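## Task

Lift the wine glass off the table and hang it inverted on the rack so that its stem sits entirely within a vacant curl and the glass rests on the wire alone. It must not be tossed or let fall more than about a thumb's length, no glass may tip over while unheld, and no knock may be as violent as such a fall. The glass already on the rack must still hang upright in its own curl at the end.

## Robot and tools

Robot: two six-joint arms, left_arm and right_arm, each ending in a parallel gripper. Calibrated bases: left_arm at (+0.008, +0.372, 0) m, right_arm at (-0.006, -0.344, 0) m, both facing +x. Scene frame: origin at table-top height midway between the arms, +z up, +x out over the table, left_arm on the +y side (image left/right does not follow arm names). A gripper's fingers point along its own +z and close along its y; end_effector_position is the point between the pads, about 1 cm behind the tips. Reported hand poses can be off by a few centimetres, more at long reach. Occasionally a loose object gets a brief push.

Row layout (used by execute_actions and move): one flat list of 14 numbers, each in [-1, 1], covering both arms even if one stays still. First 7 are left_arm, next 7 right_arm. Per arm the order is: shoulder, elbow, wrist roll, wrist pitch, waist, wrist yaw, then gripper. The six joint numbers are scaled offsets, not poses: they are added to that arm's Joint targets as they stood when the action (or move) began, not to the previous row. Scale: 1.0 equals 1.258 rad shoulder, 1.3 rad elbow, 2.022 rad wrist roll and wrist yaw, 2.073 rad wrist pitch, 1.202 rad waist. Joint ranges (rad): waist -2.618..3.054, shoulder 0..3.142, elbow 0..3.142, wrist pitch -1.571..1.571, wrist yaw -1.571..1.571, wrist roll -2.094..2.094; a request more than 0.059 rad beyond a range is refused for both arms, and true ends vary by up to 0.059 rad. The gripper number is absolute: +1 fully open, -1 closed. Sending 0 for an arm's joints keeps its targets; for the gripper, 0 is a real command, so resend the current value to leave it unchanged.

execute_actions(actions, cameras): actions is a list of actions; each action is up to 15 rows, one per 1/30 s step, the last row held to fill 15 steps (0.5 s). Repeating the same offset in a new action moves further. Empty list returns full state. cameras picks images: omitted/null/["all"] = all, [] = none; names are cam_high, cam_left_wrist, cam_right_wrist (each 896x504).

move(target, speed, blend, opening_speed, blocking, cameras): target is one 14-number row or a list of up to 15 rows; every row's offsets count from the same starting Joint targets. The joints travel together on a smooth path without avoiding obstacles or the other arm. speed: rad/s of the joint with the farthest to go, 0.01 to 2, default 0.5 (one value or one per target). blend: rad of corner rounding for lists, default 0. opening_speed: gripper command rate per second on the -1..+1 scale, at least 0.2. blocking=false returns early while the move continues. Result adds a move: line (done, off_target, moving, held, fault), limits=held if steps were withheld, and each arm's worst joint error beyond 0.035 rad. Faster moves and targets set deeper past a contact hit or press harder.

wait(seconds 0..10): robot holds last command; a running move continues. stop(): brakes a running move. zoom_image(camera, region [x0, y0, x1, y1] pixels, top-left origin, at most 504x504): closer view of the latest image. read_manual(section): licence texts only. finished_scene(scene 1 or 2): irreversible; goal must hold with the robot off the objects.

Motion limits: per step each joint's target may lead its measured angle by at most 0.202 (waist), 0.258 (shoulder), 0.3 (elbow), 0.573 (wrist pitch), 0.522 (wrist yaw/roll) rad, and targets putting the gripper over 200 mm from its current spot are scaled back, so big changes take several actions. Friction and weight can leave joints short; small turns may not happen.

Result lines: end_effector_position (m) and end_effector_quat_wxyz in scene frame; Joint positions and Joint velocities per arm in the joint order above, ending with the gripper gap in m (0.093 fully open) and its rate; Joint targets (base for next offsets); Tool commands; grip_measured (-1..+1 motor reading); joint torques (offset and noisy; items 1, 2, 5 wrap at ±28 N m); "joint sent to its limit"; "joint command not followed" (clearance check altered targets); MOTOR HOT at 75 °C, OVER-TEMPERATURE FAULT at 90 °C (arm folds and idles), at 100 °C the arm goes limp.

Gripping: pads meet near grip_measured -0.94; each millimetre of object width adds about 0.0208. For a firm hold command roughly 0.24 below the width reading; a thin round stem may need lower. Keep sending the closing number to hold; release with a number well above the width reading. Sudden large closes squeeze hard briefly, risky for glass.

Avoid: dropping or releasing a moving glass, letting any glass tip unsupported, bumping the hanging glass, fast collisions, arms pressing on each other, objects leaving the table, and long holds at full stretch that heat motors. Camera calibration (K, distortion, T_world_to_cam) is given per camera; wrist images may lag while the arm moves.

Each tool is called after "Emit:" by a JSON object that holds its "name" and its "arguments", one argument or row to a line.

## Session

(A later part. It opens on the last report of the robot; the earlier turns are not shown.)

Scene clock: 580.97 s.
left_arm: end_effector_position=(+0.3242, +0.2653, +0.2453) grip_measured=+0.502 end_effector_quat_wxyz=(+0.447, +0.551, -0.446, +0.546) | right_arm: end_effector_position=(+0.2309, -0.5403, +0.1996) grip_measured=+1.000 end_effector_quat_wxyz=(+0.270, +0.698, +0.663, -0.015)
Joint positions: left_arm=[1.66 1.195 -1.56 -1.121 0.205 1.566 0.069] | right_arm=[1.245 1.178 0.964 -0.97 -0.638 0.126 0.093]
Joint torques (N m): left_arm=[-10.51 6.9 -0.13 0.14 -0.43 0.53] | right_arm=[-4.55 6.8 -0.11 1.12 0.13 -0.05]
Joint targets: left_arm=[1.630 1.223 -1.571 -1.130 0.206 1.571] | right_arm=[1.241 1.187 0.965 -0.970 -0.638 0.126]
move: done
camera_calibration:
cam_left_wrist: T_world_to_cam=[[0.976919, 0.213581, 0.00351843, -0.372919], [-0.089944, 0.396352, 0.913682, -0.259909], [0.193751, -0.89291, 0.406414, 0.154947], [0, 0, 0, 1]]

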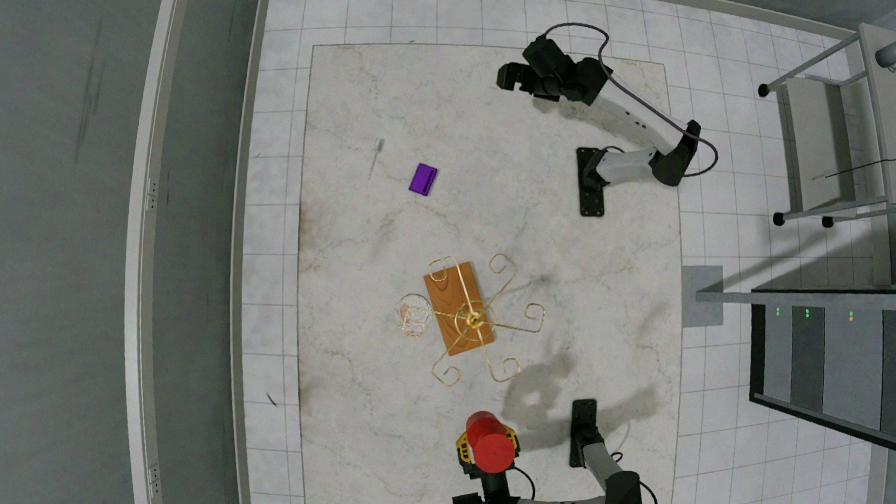

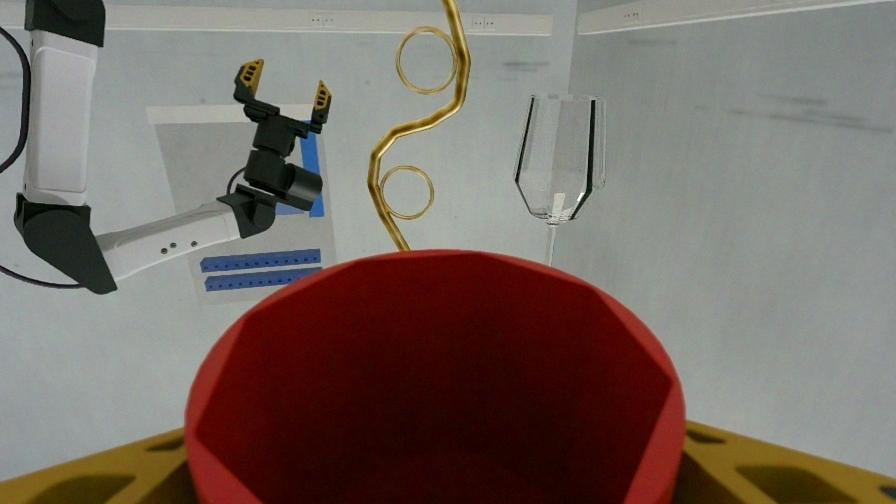

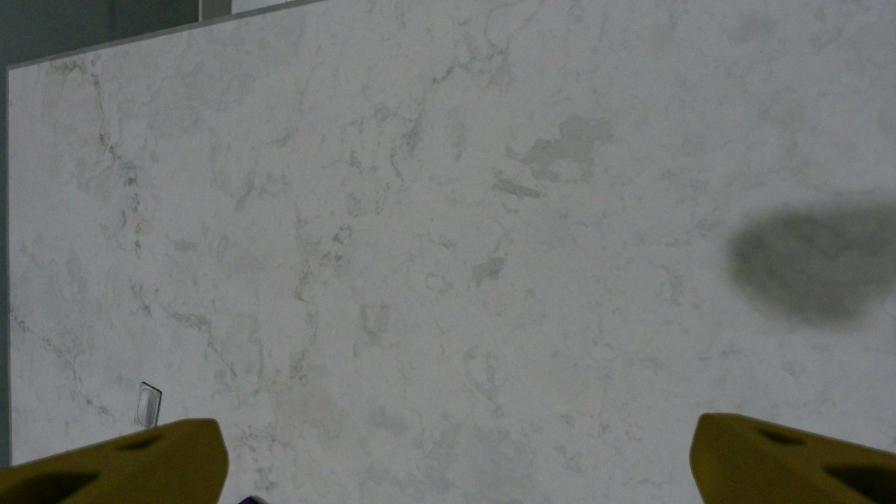

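Emit:
{"name": "move", "arguments": {
  "target": [
    [0,0,0,0,0,0,0.33,-0.330,-0.308,-0.477,0.597,0,0.079,1],
    [0,0,0,0,0,0,0.33,-0.330,-0.308,-0.477,0.597,0.95,0.079,1]
  ],
  "speed": 0.9,
  "blend": 0.1,
  "cameras": []
}}

Emit:
{"name": "move", "arguments": {
  "target": [0,0,0,0,0,0,0.33,0,0,0,0,0.537,0,1],
  "speed": 0.8
}}

Scene clock: 643.47 s.
move: done

Scene clock: 644.73 s.
left_arm: end_effector_position=(+0.3241, +0.2653, +0.2453) grip_measured=+0.502 end_effector_quat_wxyz=(+0.447, +0.551, -0.446, +0.546) | right_arm: end_effector_position=(+0.1650, -0.0716, +0.4131) grip_measured=+1.000 end_effector_quat_wxyz=(+0.694, -0.244, +0.578, +0.352)
Joint positions: left_arm=[1.66 1.195 -1.561 -1.122 0.205 1.566 0.069] | right_arm=[0.829 0.801 0.007 0.251 1.143 0.282 0.093]
Joint torques (N m): left_arm=[-10.61 6.93 -0.2 0.16 -0.38 0.57] | right_arm=[-1.73 5.48 -0.22 1.83 0.62 -0.16]
Joint targets: left_arm=[1.630 1.223 -1.571 -1.130 0.206 1.571] | right_arm=[0.825 0.786 0.000 0.267 1.149 0.286]
move: done
camera_calibration:
cam_left_wrist: T_world_to_cam=[[0.976921, 0.213586, 0.00237409, -0.372612], [-0.0889217, 0.396564, 0.91369, -0.260299], [0.19421, -0.892815, 0.406404, 0.154775], [0, 0, 0, 1]]
cam_right_wrist: T_world_to_cam=[[0.767451, -0.631954, -0.107952, -0.125545], [-0.211292, -0.090344, -0.973239, 0.470681], [0.60529, 0.769722, -0.202861, 0.116849], [0, 0, 0, 1]]

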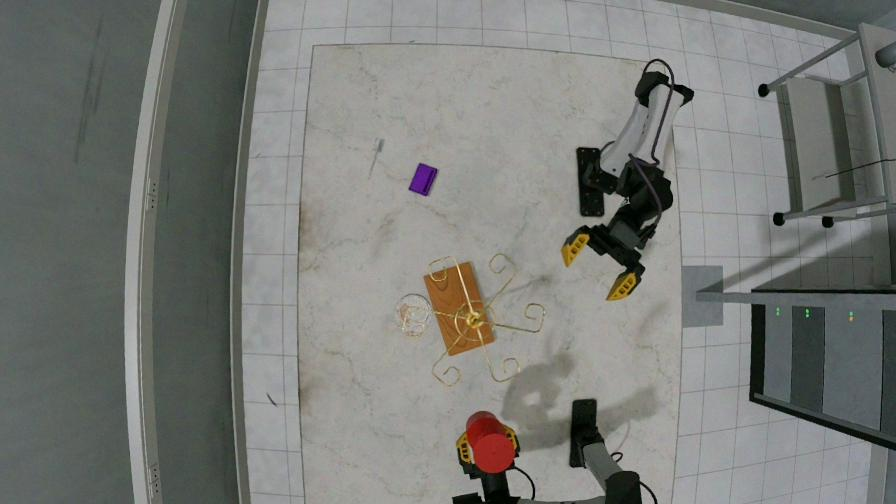

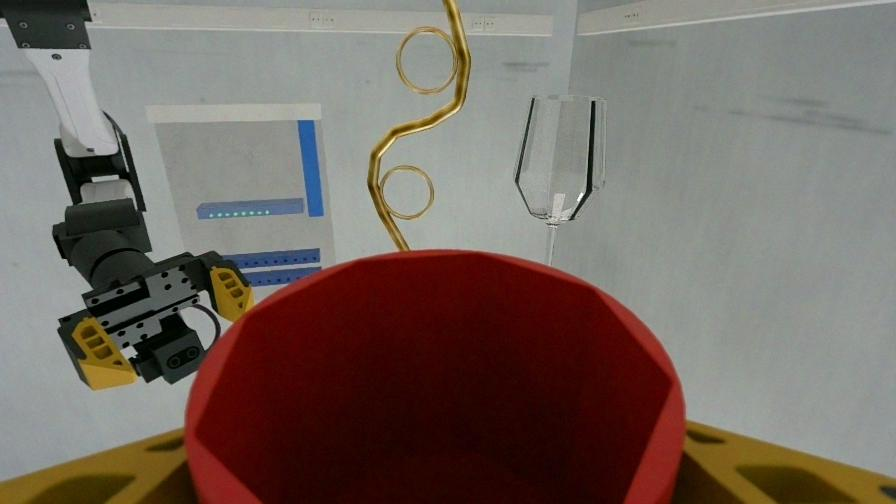

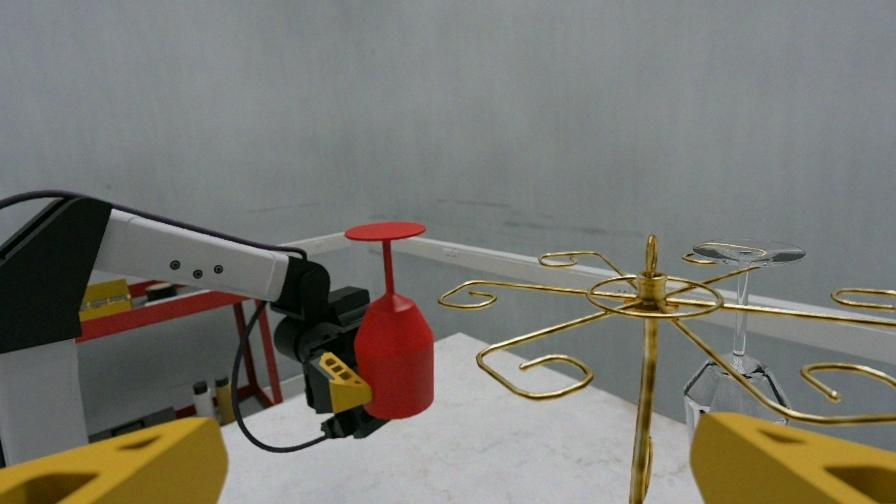

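Emit:
{"name": "zoom_image", "arguments": {
  "camera": "cam_right_wrist",
  "region": [330, 210, 530, 330]
}}

Emit:
{"name": "zoom_image", "arguments": {
  "camera": "cam_high",
  "region": [480, 340, 540, 400]
}}

Emit:
{"name": "zoom_image", "arguments": {
  "camera": "cam_high",
  "region": [450, 400, 530, 480]
}}

Scaled by 2.520 from the camera's 896x504 image, which has a finer 1280x720 frame.

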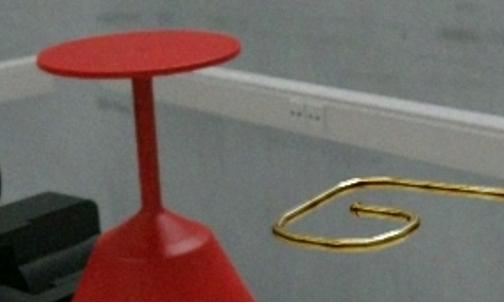

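Scaled by 8.400 from the camera's 896x504 image, which has a finer 1280x720 frame.

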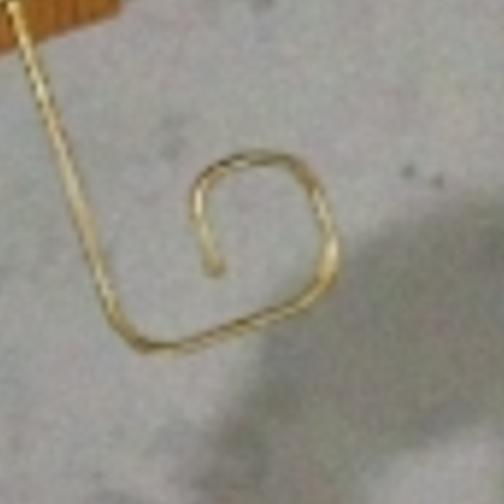

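Scaled by 6.300 from the camera's 896x504 image, which has a finer 1280x720 frame.

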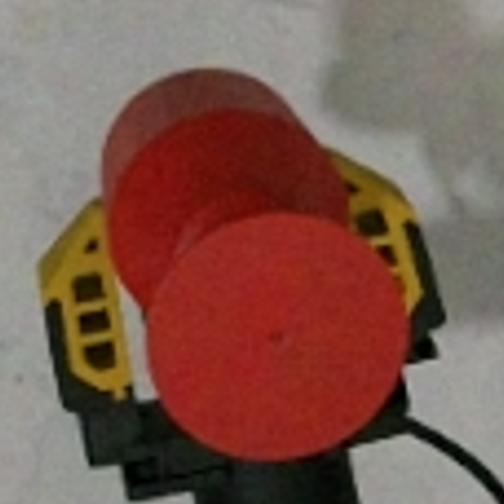

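Emit:
{"name": "move", "arguments": {
  "target": [-0.101,-0.123,0,0.0217,-0.2908,0,0.33,0,0,0,0,0,0,1],
  "speed": 0.4
}}

Emit:
{"name": "zoom_image", "arguments": {
  "camera": "cam_high",
  "region": [480, 330, 600, 450]
}}

Emit:
{"name": "zoom_image", "arguments": {
  "camera": "cam_right_wrist",
  "region": [250, 160, 550, 360]
}}

Scene clock: 790.23 s.
left_arm: end_effector_position=(+0.2379, +0.1685, +0.2470) grip_measured=+0.502 end_effector_quat_wxyz=(+0.529, +0.459, -0.540, +0.467) | right_arm: end_effector_position=(+0.1649, -0.0716, +0.4134) grip_measured=+1.000 end_effector_quat_wxyz=(+0.695, -0.244, +0.578, +0.352)
Joint positions: left_arm=[1.533 1.071 -1.562 -1.099 -0.142 1.566 0.069] | right_arm=[0.829 0.801 0.007 0.252 1.143 0.282 0.093]
Joint torques (N m): left_arm=[-9.18 4.01 -0.19 0.37 -0.59 0.56] | right_arm=[-1.65 5.41 -0.17 1.83 0.43 -0.19]
Heat: left arm: 43 °C; right arm: 42 °C.
Joint targets: left_arm=[1.503 1.063 -1.571 -1.085 -0.144 1.571] | right_arm=[0.825 0.786 0.000 0.268 1.149 0.286]
move: done
camera_calibration:
cam_left_wrist: T_world_to_cam=[[0.990928, -0.131457, 0.0279279, -0.219166], [0.0281857, 0.406478, 0.913226, -0.260536], [-0.131402, -0.904154, 0.406496, 0.163714], [0, 0, 0, 1]]
cam_right_wrist: T_world_to_cam=[[0.7675, -0.631841, -0.108262, -0.125404], [-0.210845, -0.0893237, -0.97343, 0.471006], [0.605382, 0.769934, -0.201776, 0.11651], [0, 0, 0, 1]]

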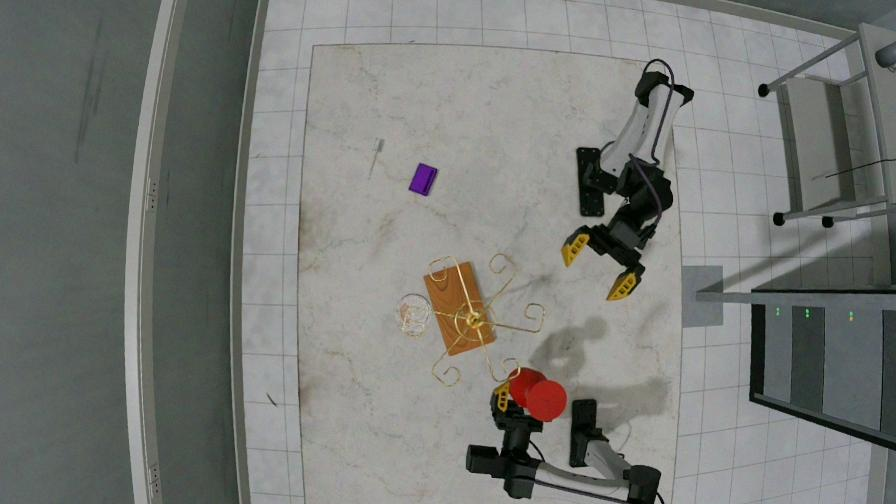

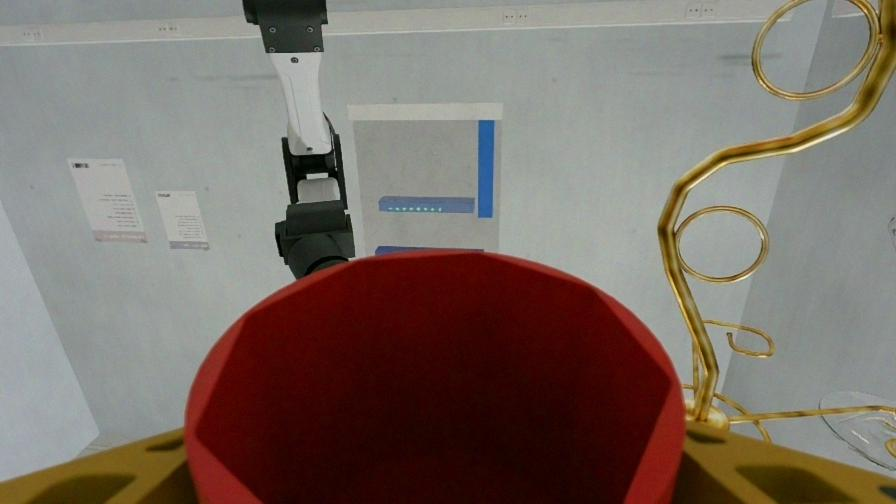

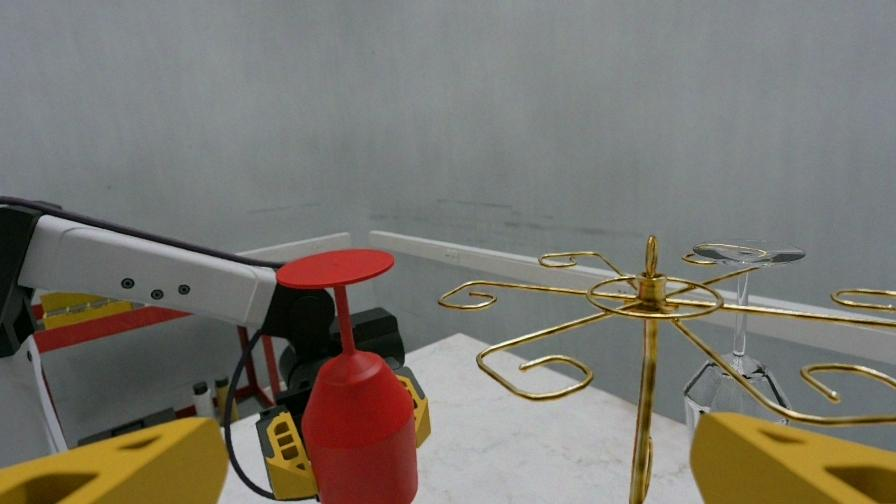

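Scaled by 4.200 from the camera's 896x504 image, which has a finer 1280x720 frame.

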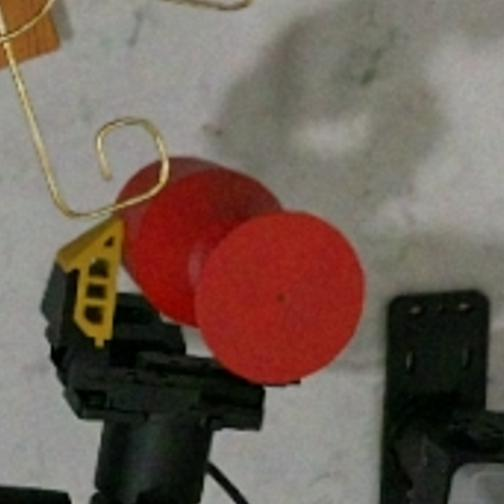

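Scaled by 1.680 from the camera's 896x504 image, which has a finer 1280x720 frame.

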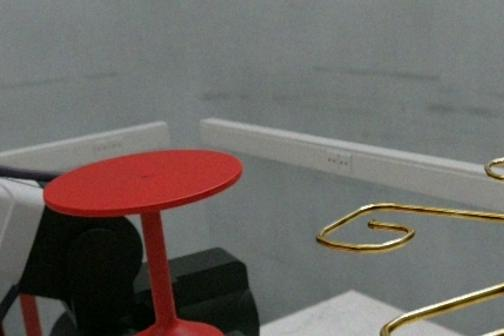

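Emit:
{"name": "move", "arguments": {
  "target": [0.2997,0.3108,0,-0.0188,-0.2354,0,0.33,0,0,0,0,0,0,1],
  "speed": 0.3,
  "cameras": ["cam_high","cam_right_wrist"]
}}

Emit:
{"name": "zoom_image", "arguments": {
  "camera": "cam_high",
  "region": [470, 300, 590, 420]
}}

Emit:
{"name": "zoom_image", "arguments": {
  "camera": "cam_right_wrist",
  "region": [350, 220, 600, 400]
}}

Scene clock: 837.63 s.
left_arm: end_effector_position=(+0.2545, +0.0748, +0.2405) grip_measured=+0.502 end_effector_quat_wxyz=(+0.588, +0.377, -0.601, +0.390) | right_arm: end_effector_position=(+0.1649, -0.0716, +0.4134) grip_measured=+1.000 end_effector_quat_wxyz=(+0.695, -0.244, +0.578, +0.352)
Joint positions: left_arm=[1.874 1.434 -1.562 -1.114 -0.425 1.566 0.069] | right_arm=[0.829 0.801 0.007 0.252 1.143 0.282 0.093]
Joint torques (N m): left_arm=[-9.48 7.49 -0.16 0.21 -0.53 0.56] | right_arm=[-1.78 5.52 -0.17 1.76 0.47 -0.18]
Joint targets: left_arm=[1.880 1.467 -1.571 -1.124 -0.426 1.571] | right_arm=[0.825 0.786 0.000 0.267 1.149 0.286]
move: done
camera_calibration:
cam_right_wrist: T_world_to_cam=[[0.7675, -0.631841, -0.108262, -0.125404], [-0.210845, -0.0893237, -0.97343, 0.471006], [0.605382, 0.769934, -0.201776, 0.11651], [0, 0, 0, 1]]
Images, in order: cam_high, cam_right_wrist.

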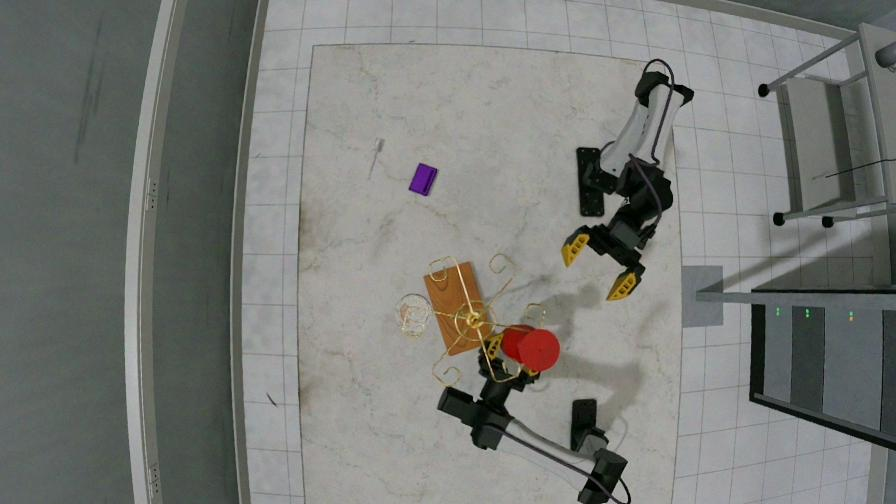

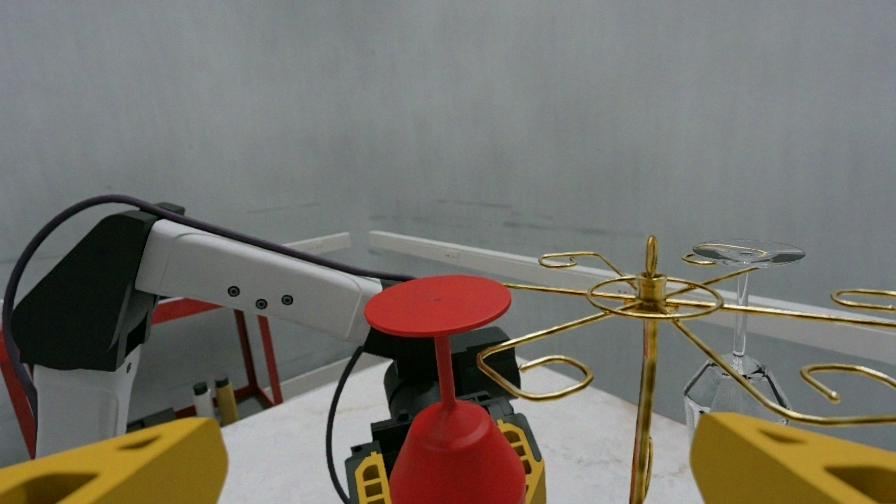

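Scaled by 4.200 from the camera's 896x504 image, which has a finer 1280x720 frame.

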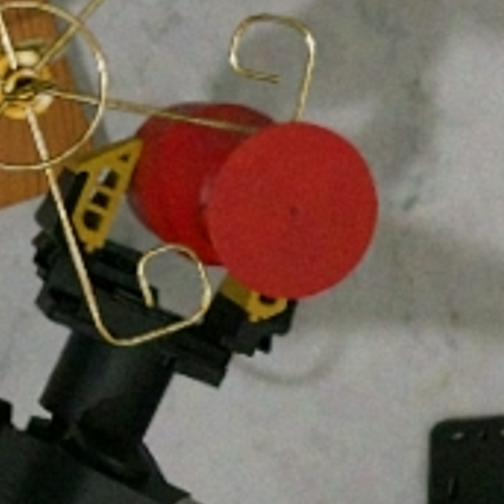

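Scaled by 2.016 from the camera's 896x504 image, which has a finer 1280x720 frame.

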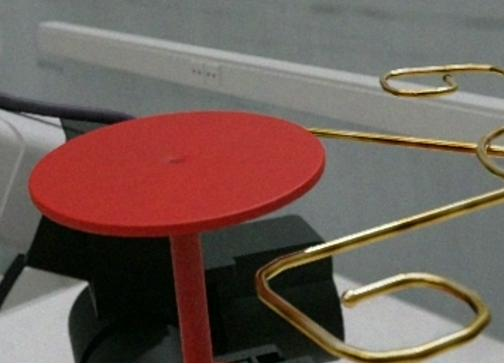

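Emit:
{"name": "move", "arguments": {
  "target": [
    [0.1073,0.1385,0,-0.0306,0.0523,0,0.33,0,0,0,0,0,0,1],
    [0.1173,0.1523,0,-0.0333,0.0884,0,0.33,0,0,0,0,0,0,1]
  ],
  "speed": 0.15,
  "blend": 0.02,
  "cameras": ["cam_high","cam_right_wrist"]
}}

Emit:
{"name": "zoom_image", "arguments": {
  "camera": "cam_high",
  "region": [460, 310, 560, 410]
}}

Emit:
{"name": "zoom_image", "arguments": {
  "camera": "cam_right_wrist",
  "region": [400, 220, 600, 400]
}}

Scene clock: 915.07 s.
left_arm: end_effector_position=(+0.3188, +0.0902, +0.2401) grip_measured=+0.502 end_effector_quat_wxyz=(+0.570, +0.411, -0.578, +0.416) | right_arm: end_effector_position=(+0.1649, -0.0716, +0.4135) grip_measured=+1.000 end_effector_quat_wxyz=(+0.695, -0.244, +0.578, +0.352)
Joint positions: left_arm=[2.019 1.634 -1.562 -1.182 -0.321 1.566 0.069] | right_arm=[0.829 0.801 0.007 0.252 1.143 0.282 0.093]
Joint torques (N m): left_arm=[-10.62 7.28 -0.16 0.15 -0.34 0.56] | right_arm=[-1.66 5.38 -0.2 1.79 0.46 -0.17]
Joint targets: left_arm=[2.028 1.665 -1.571 -1.193 -0.321 1.571] | right_arm=[0.825 0.786 0.000 0.268 1.149 0.286]
move: done
camera_calibration:
cam_right_wrist: T_world_to_cam=[[0.767517, -0.631803, -0.108365, -0.125358], [-0.210696, -0.0889836, -0.973493, 0.471114], [0.605413, 0.770004, -0.201415, 0.116397], [0, 0, 0, 1]]
Images, in order: cam_high, cam_right_wrist.

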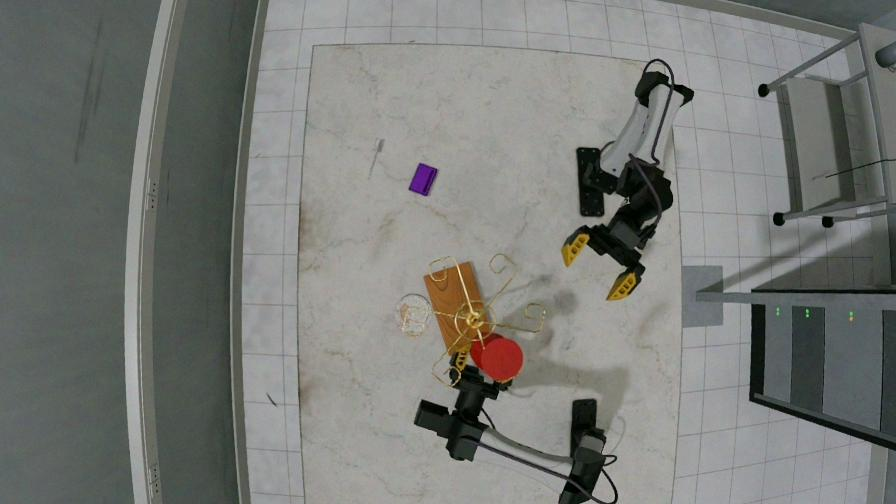

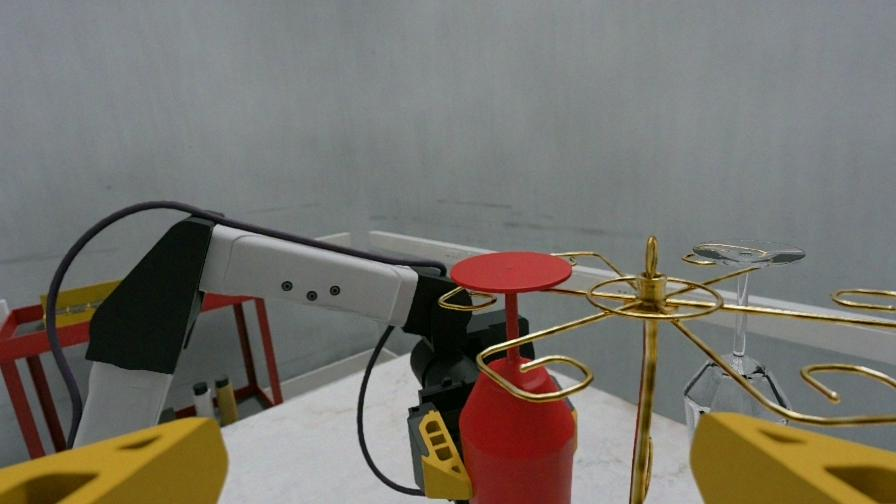

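Scaled by 5.040 from the camera's 896x504 image, which has a finer 1280x720 frame.

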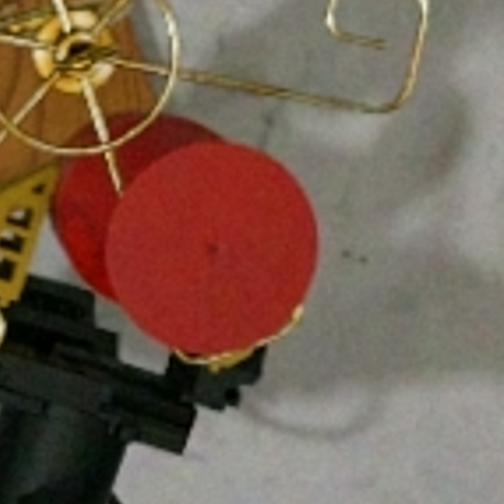

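Scaled by 2.520 from the camera's 896x504 image, which has a finer 1280x720 frame.

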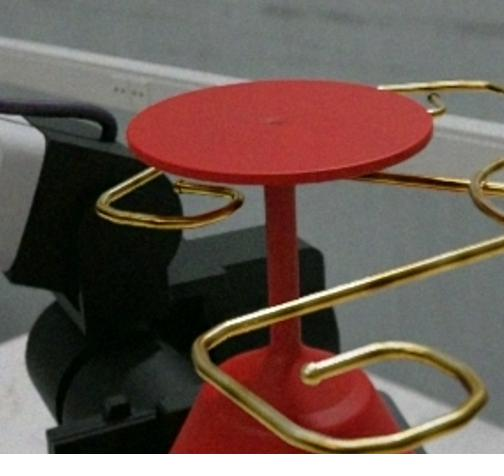

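Emit:
{"name": "move", "arguments": {
  "target": [-0.0342,-0.07,0,0.0304,0.0287,0,0.33,0,0,0,0,0,0,1],
  "speed": 0.1,
  "cameras": ["cam_high","cam_right_wrist"]
}}

Emit:
{"name": "zoom_image", "arguments": {
  "camera": "cam_high",
  "region": [460, 320, 560, 420]
}}

Emit:
{"name": "zoom_image", "arguments": {
  "camera": "cam_right_wrist",
  "region": [420, 240, 560, 350]
}}

Scene clock: 974.77 s.
left_arm: end_effector_position=(+0.3243, +0.1010, +0.2270) grip_measured=+0.502 end_effector_quat_wxyz=(+0.566, +0.424, -0.568, +0.421) | right_arm: end_effector_position=(+0.1649, -0.0716, +0.4135) grip_measured=+1.000 end_effector_quat_wxyz=(+0.695, -0.244, +0.578, +0.352)
Joint positions: left_arm=[2.019 1.581 -1.562 -1.144 -0.29 1.566 0.069] | right_arm=[0.829 0.801 0.007 0.252 1.143 0.282 0.093]
Joint torques (N m): left_arm=[-14.61 4.03 -0.17 0.3 -0.08 0.58] | right_arm=[-1.84 5.39 -0.15 1.83 0.53 -0.19]
Joint targets: left_arm=[1.984 1.574 -1.571 -1.130 -0.286 1.571] | right_arm=[0.825 0.786 0.000 0.268 1.149 0.286]
move: done
camera_calibration:
cam_right_wrist: T_world_to_cam=[[0.767517, -0.631803, -0.108365, -0.125358], [-0.210696, -0.0889836, -0.973493, 0.471114], [0.605413, 0.770004, -0.201415, 0.116397], [0, 0, 0, 1]]
Images, in order: cam_high, cam_right_wrist.

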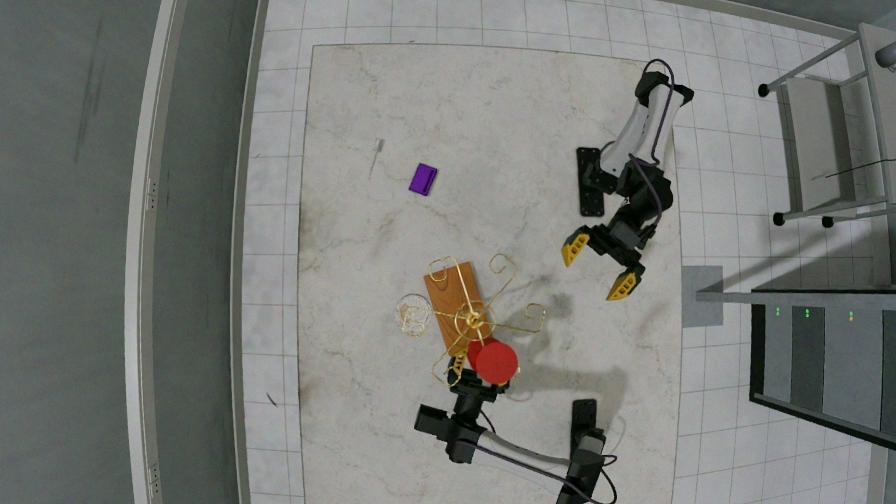

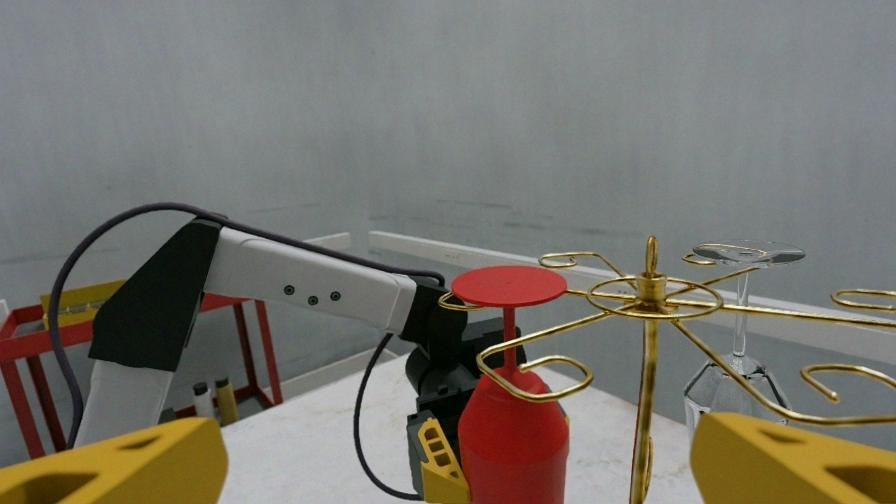

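Scaled by 5.040 from the camera's 896x504 image, which has a finer 1280x720 frame.

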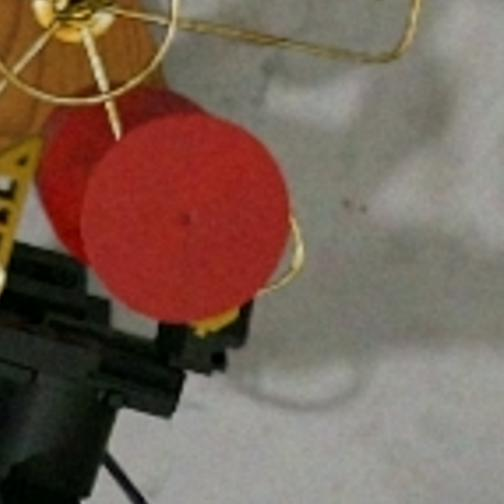

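Scaled by 3.600 from the camera's 896x504 image, which has a finer 1280x720 frame.

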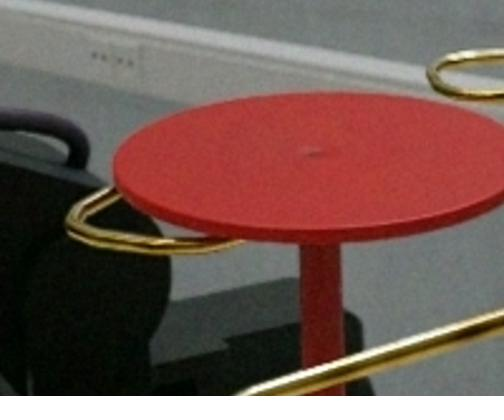

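Emit:
{"name": "move", "arguments": {
  "target": [-0.022,0,0,0,0,0,0.33,0,0,0,0,0,0,1],
  "speed": 0.1,
  "cameras": []
}}

Emit:
{"name": "execute_actions", "arguments": {
  "actions": [],
  "cameras": ["cam_right_wrist"]
}}

Emit:
{"name": "zoom_image", "arguments": {
  "camera": "cam_right_wrist",
  "region": [420, 240, 560, 350]
}}

Scene clock: 1005.50 s.
Heat: left arm: 49 °C; right arm: 45 °C.
move: off_target (left_arm); left_arm: the shoulder is farthest, 0.048 rad from its target

Scene clock: 1005.50 s.
left_arm: end_effector_position=(+0.3227, +0.1015, +0.2324) grip_measured=+0.502 end_effector_quat_wxyz=(+0.563, +0.419, -0.572, +0.425) | right_arm: end_effector_position=(+0.1649, -0.0716, +0.4135) grip_measured=+1.000 end_effector_quat_wxyz=(+0.695, -0.244, +0.578, +0.352)
Joint names: [shoulder, elbow, wrist roll, wrist pitch, waist, wrist yaw]
Joint positions: left_arm=[2.004 1.581 -1.562 -1.142 -0.29 1.566 0.069] | right_arm=[0.829 0.801 0.007 0.252 1.143 0.282 0.093]
Joint velocities: within noise
Joint torques (N m): left_arm=[-15.69 3.99 -0.22 0.34 -0.06 0.58] | right_arm=[-1.54 5.6 -0.16 1.79 0.44 -0.2]
Heat: left arm: 49 °C; right arm: 45 °C.
Joint targets: left_arm=[1.957 1.574 -1.571 -1.130 -0.286 1.571] | right_arm=[0.825 0.786 0.000 0.268 1.149 0.286]
Tool commands: left_gripper/opening=+0.33 right_gripper/opening=+1.0
camera_calibration:
cam_right_wrist: T_world_to_cam=[[0.767517, -0.631803, -0.108365, -0.125358], [-0.210696, -0.0889836, -0.973493, 0.471114], [0.605413, 0.770004, -0.201415, 0.116397], [0, 0, 0, 1]] pos_world=[0.125007, -0.126906, 0.468486]
Images, in order (width x height): cam_right_wrist 896x504.

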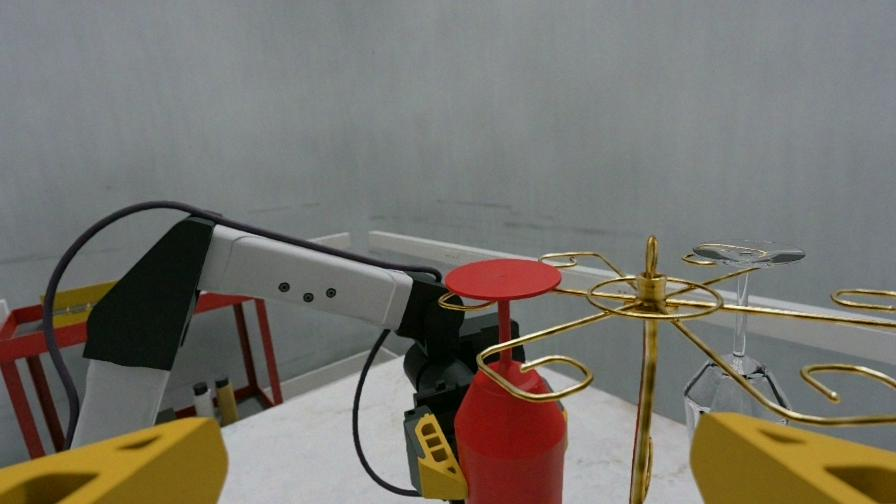

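Scaled by 3.600 from the camera's 896x504 image, which has a finer 1280x720 frame.

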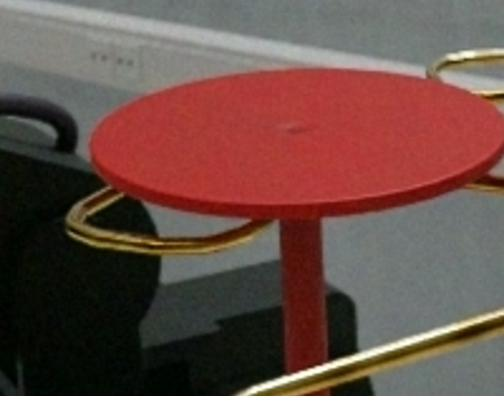

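Emit:
{"name": "move", "arguments": {
  "target": [-0.0517,-0.0765,0,0.0135,0.0458,0,0.33,0,0,0,0,0,0,1],
  "speed": 0.08,
  "cameras": ["cam_high","cam_right_wrist"]
}}

Emit:
{"name": "zoom_image", "arguments": {
  "camera": "cam_high",
  "region": [460, 330, 560, 430]
}}

Emit:
{"name": "zoom_image", "arguments": {
  "camera": "cam_right_wrist",
  "region": [400, 240, 540, 350]
}}

Scene clock: 1016.43 s.
left_arm: end_effector_position=(+0.3195, +0.1234, +0.2308) grip_measured=+0.502 end_effector_quat_wxyz=(+0.553, +0.437, -0.558, +0.438) | right_arm: end_effector_position=(+0.1649, -0.0716, +0.4135) grip_measured=+1.000 end_effector_quat_wxyz=(+0.695, -0.244, +0.578, +0.352)
Joint positions: left_arm=[1.939 1.482 -1.562 -1.116 -0.235 1.566 0.069] | right_arm=[0.829 0.801 0.007 0.252 1.143 0.282 0.093]
Joint torques (N m): left_arm=[-14.87 4.15 -0.16 0.35 -0.13 0.56] | right_arm=[-1.8 5.35 -0.14 1.77 0.49 -0.18]
Joint targets: left_arm=[1.892 1.475 -1.571 -1.102 -0.231 1.571] | right_arm=[0.825 0.786 0.000 0.267 1.149 0.286]
move: off_target (left_arm); left_arm: the shoulder is farthest, 0.047 rad from its target
camera_calibration:
cam_right_wrist: T_world_to_cam=[[0.767517, -0.631803, -0.108365, -0.125358], [-0.210696, -0.0889836, -0.973493, 0.471114], [0.605413, 0.770004, -0.201415, 0.116397], [0, 0, 0, 1]]
Images, in order: cam_high, cam_right_wrist.

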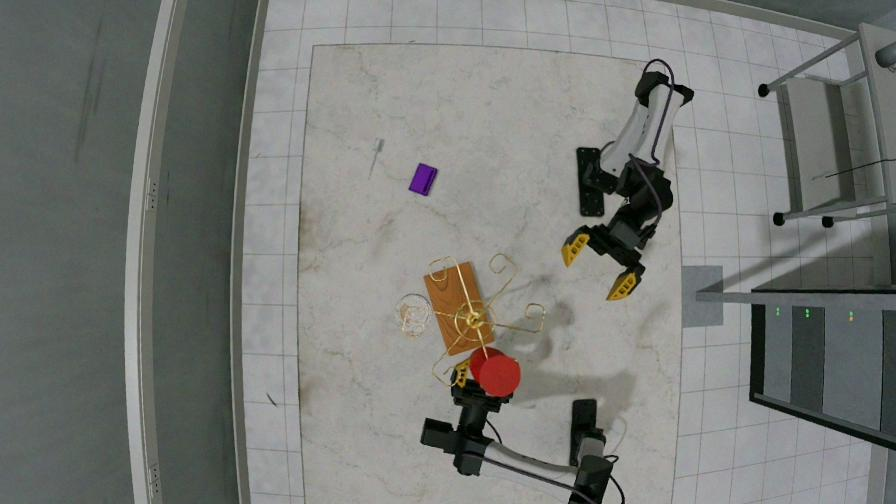

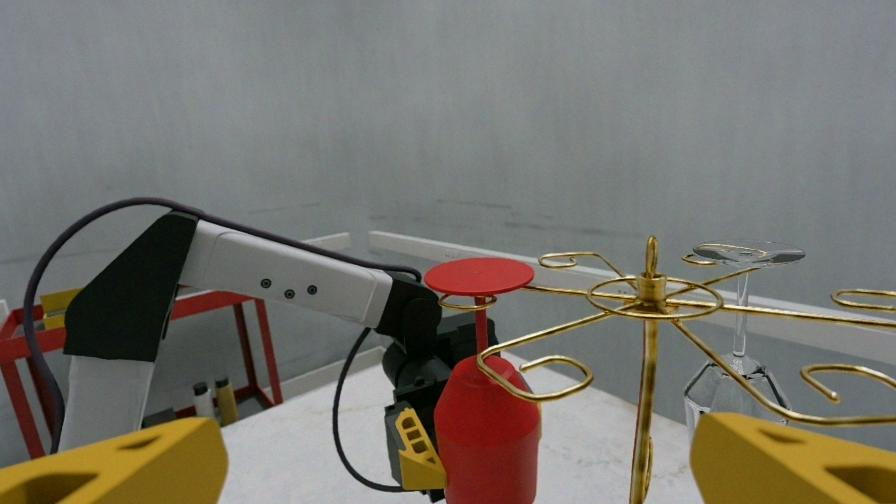

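Scaled by 5.040 from the camera's 896x504 image, which has a finer 1280x720 frame.

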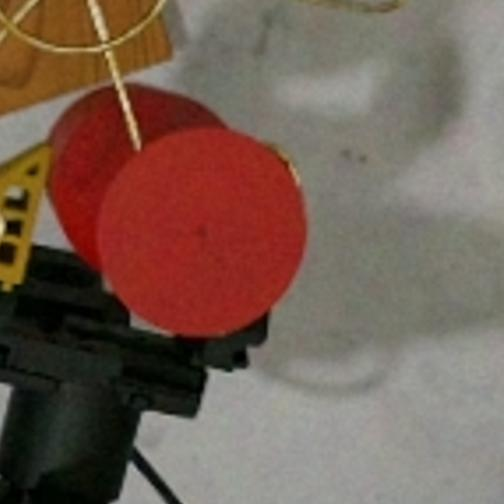

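Scaled by 3.600 from the camera's 896x504 image, which has a finer 1280x720 frame.

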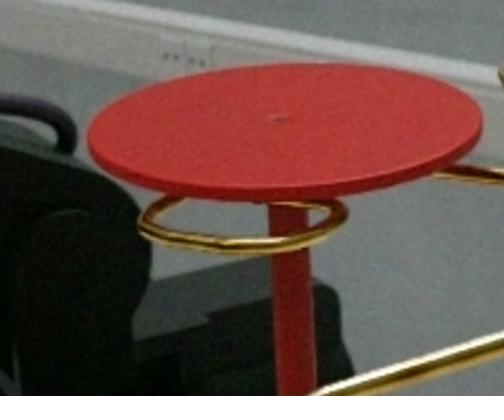

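Emit:
{"name": "move", "arguments": {
  "target": [-0.0203,-0.0254,0,0.0043,-0.0058,0,0.33,0,0,0,0,0,0,1],
  "speed": 0.08,
  "cameras": ["cam_high","cam_right_wrist"]
}}

Emit:
{"name": "zoom_image", "arguments": {
  "camera": "cam_high",
  "region": [475, 345, 535, 405]
}}

Emit:
{"name": "zoom_image", "arguments": {
  "camera": "cam_right_wrist",
  "region": [410, 250, 530, 340]
}}

Scene clock: 1052.97 s.
left_arm: end_effector_position=(+0.3129, +0.1250, +0.2318) grip_measured=+0.502 end_effector_quat_wxyz=(+0.552, +0.436, -0.559, +0.439) | right_arm: end_effector_position=(+0.1649, -0.0716, +0.4135) grip_measured=+1.000 end_effector_quat_wxyz=(+0.695, -0.244, +0.578, +0.352)
Joint positions: left_arm=[1.912 1.449 -1.562 -1.107 -0.235 1.566 0.069] | right_arm=[0.829 0.801 0.007 0.252 1.143 0.282 0.093]
Joint torques (N m): left_arm=[-14.49 3.97 -0.16 0.44 -0.73 0.56] | right_arm=[-1.68 5.41 -0.17 1.8 0.34 -0.19]
Heat: left arm: 60 °C; right arm: 45 °C.
Joint targets: left_arm=[1.866 1.442 -1.571 -1.093 -0.238 1.571] | right_arm=[0.825 0.786 0.000 0.267 1.149 0.286]
move: off_target (left_arm); left_arm: the shoulder is farthest, 0.046 rad from its target
camera_calibration:
cam_right_wrist: T_world_to_cam=[[0.767517, -0.631803, -0.108365, -0.125358], [-0.210696, -0.0889836, -0.973493, 0.471114], [0.605413, 0.770004, -0.201415, 0.116397], [0, 0, 0, 1]]
Images, in order: cam_high, cam_right_wrist.

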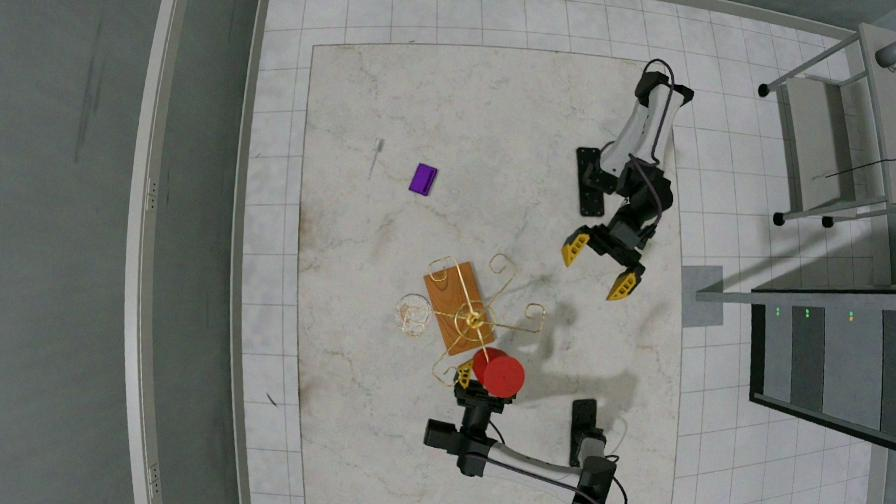

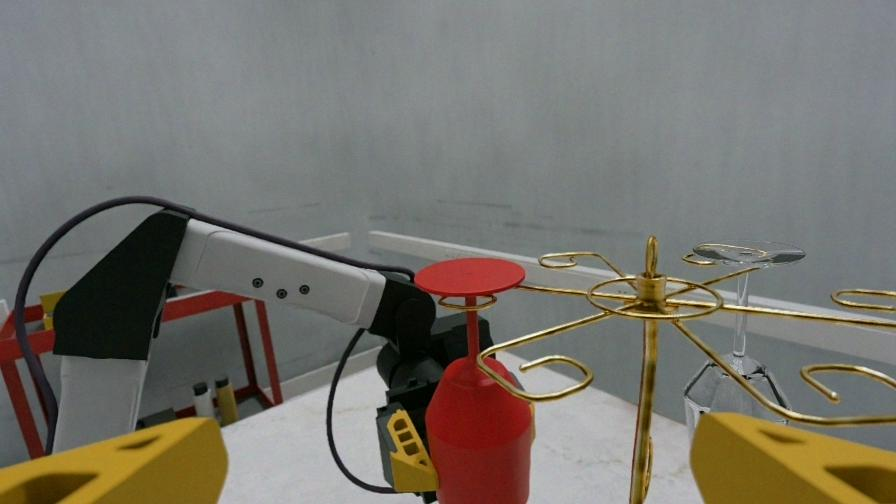

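Scaled by 8.400 from the camera's 896x504 image, which has a finer 1280x720 frame.

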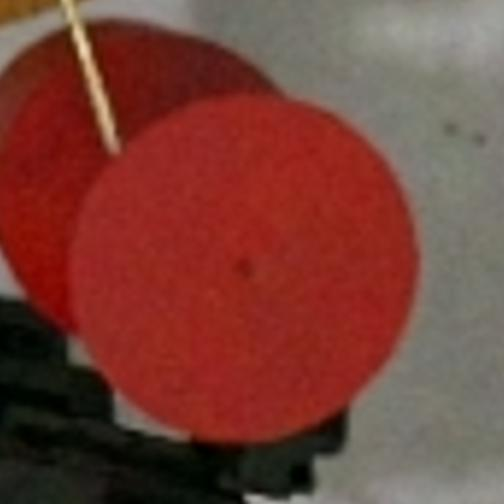

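Scaled by 4.200 from the camera's 896x504 image, which has a finer 1280x720 frame.

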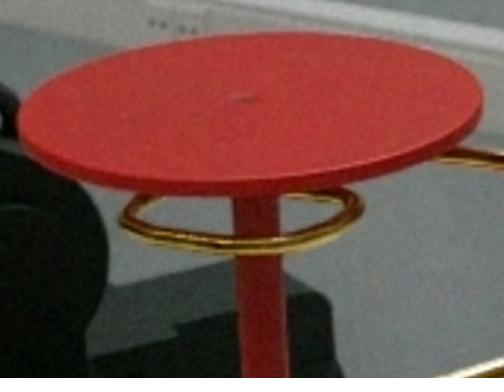

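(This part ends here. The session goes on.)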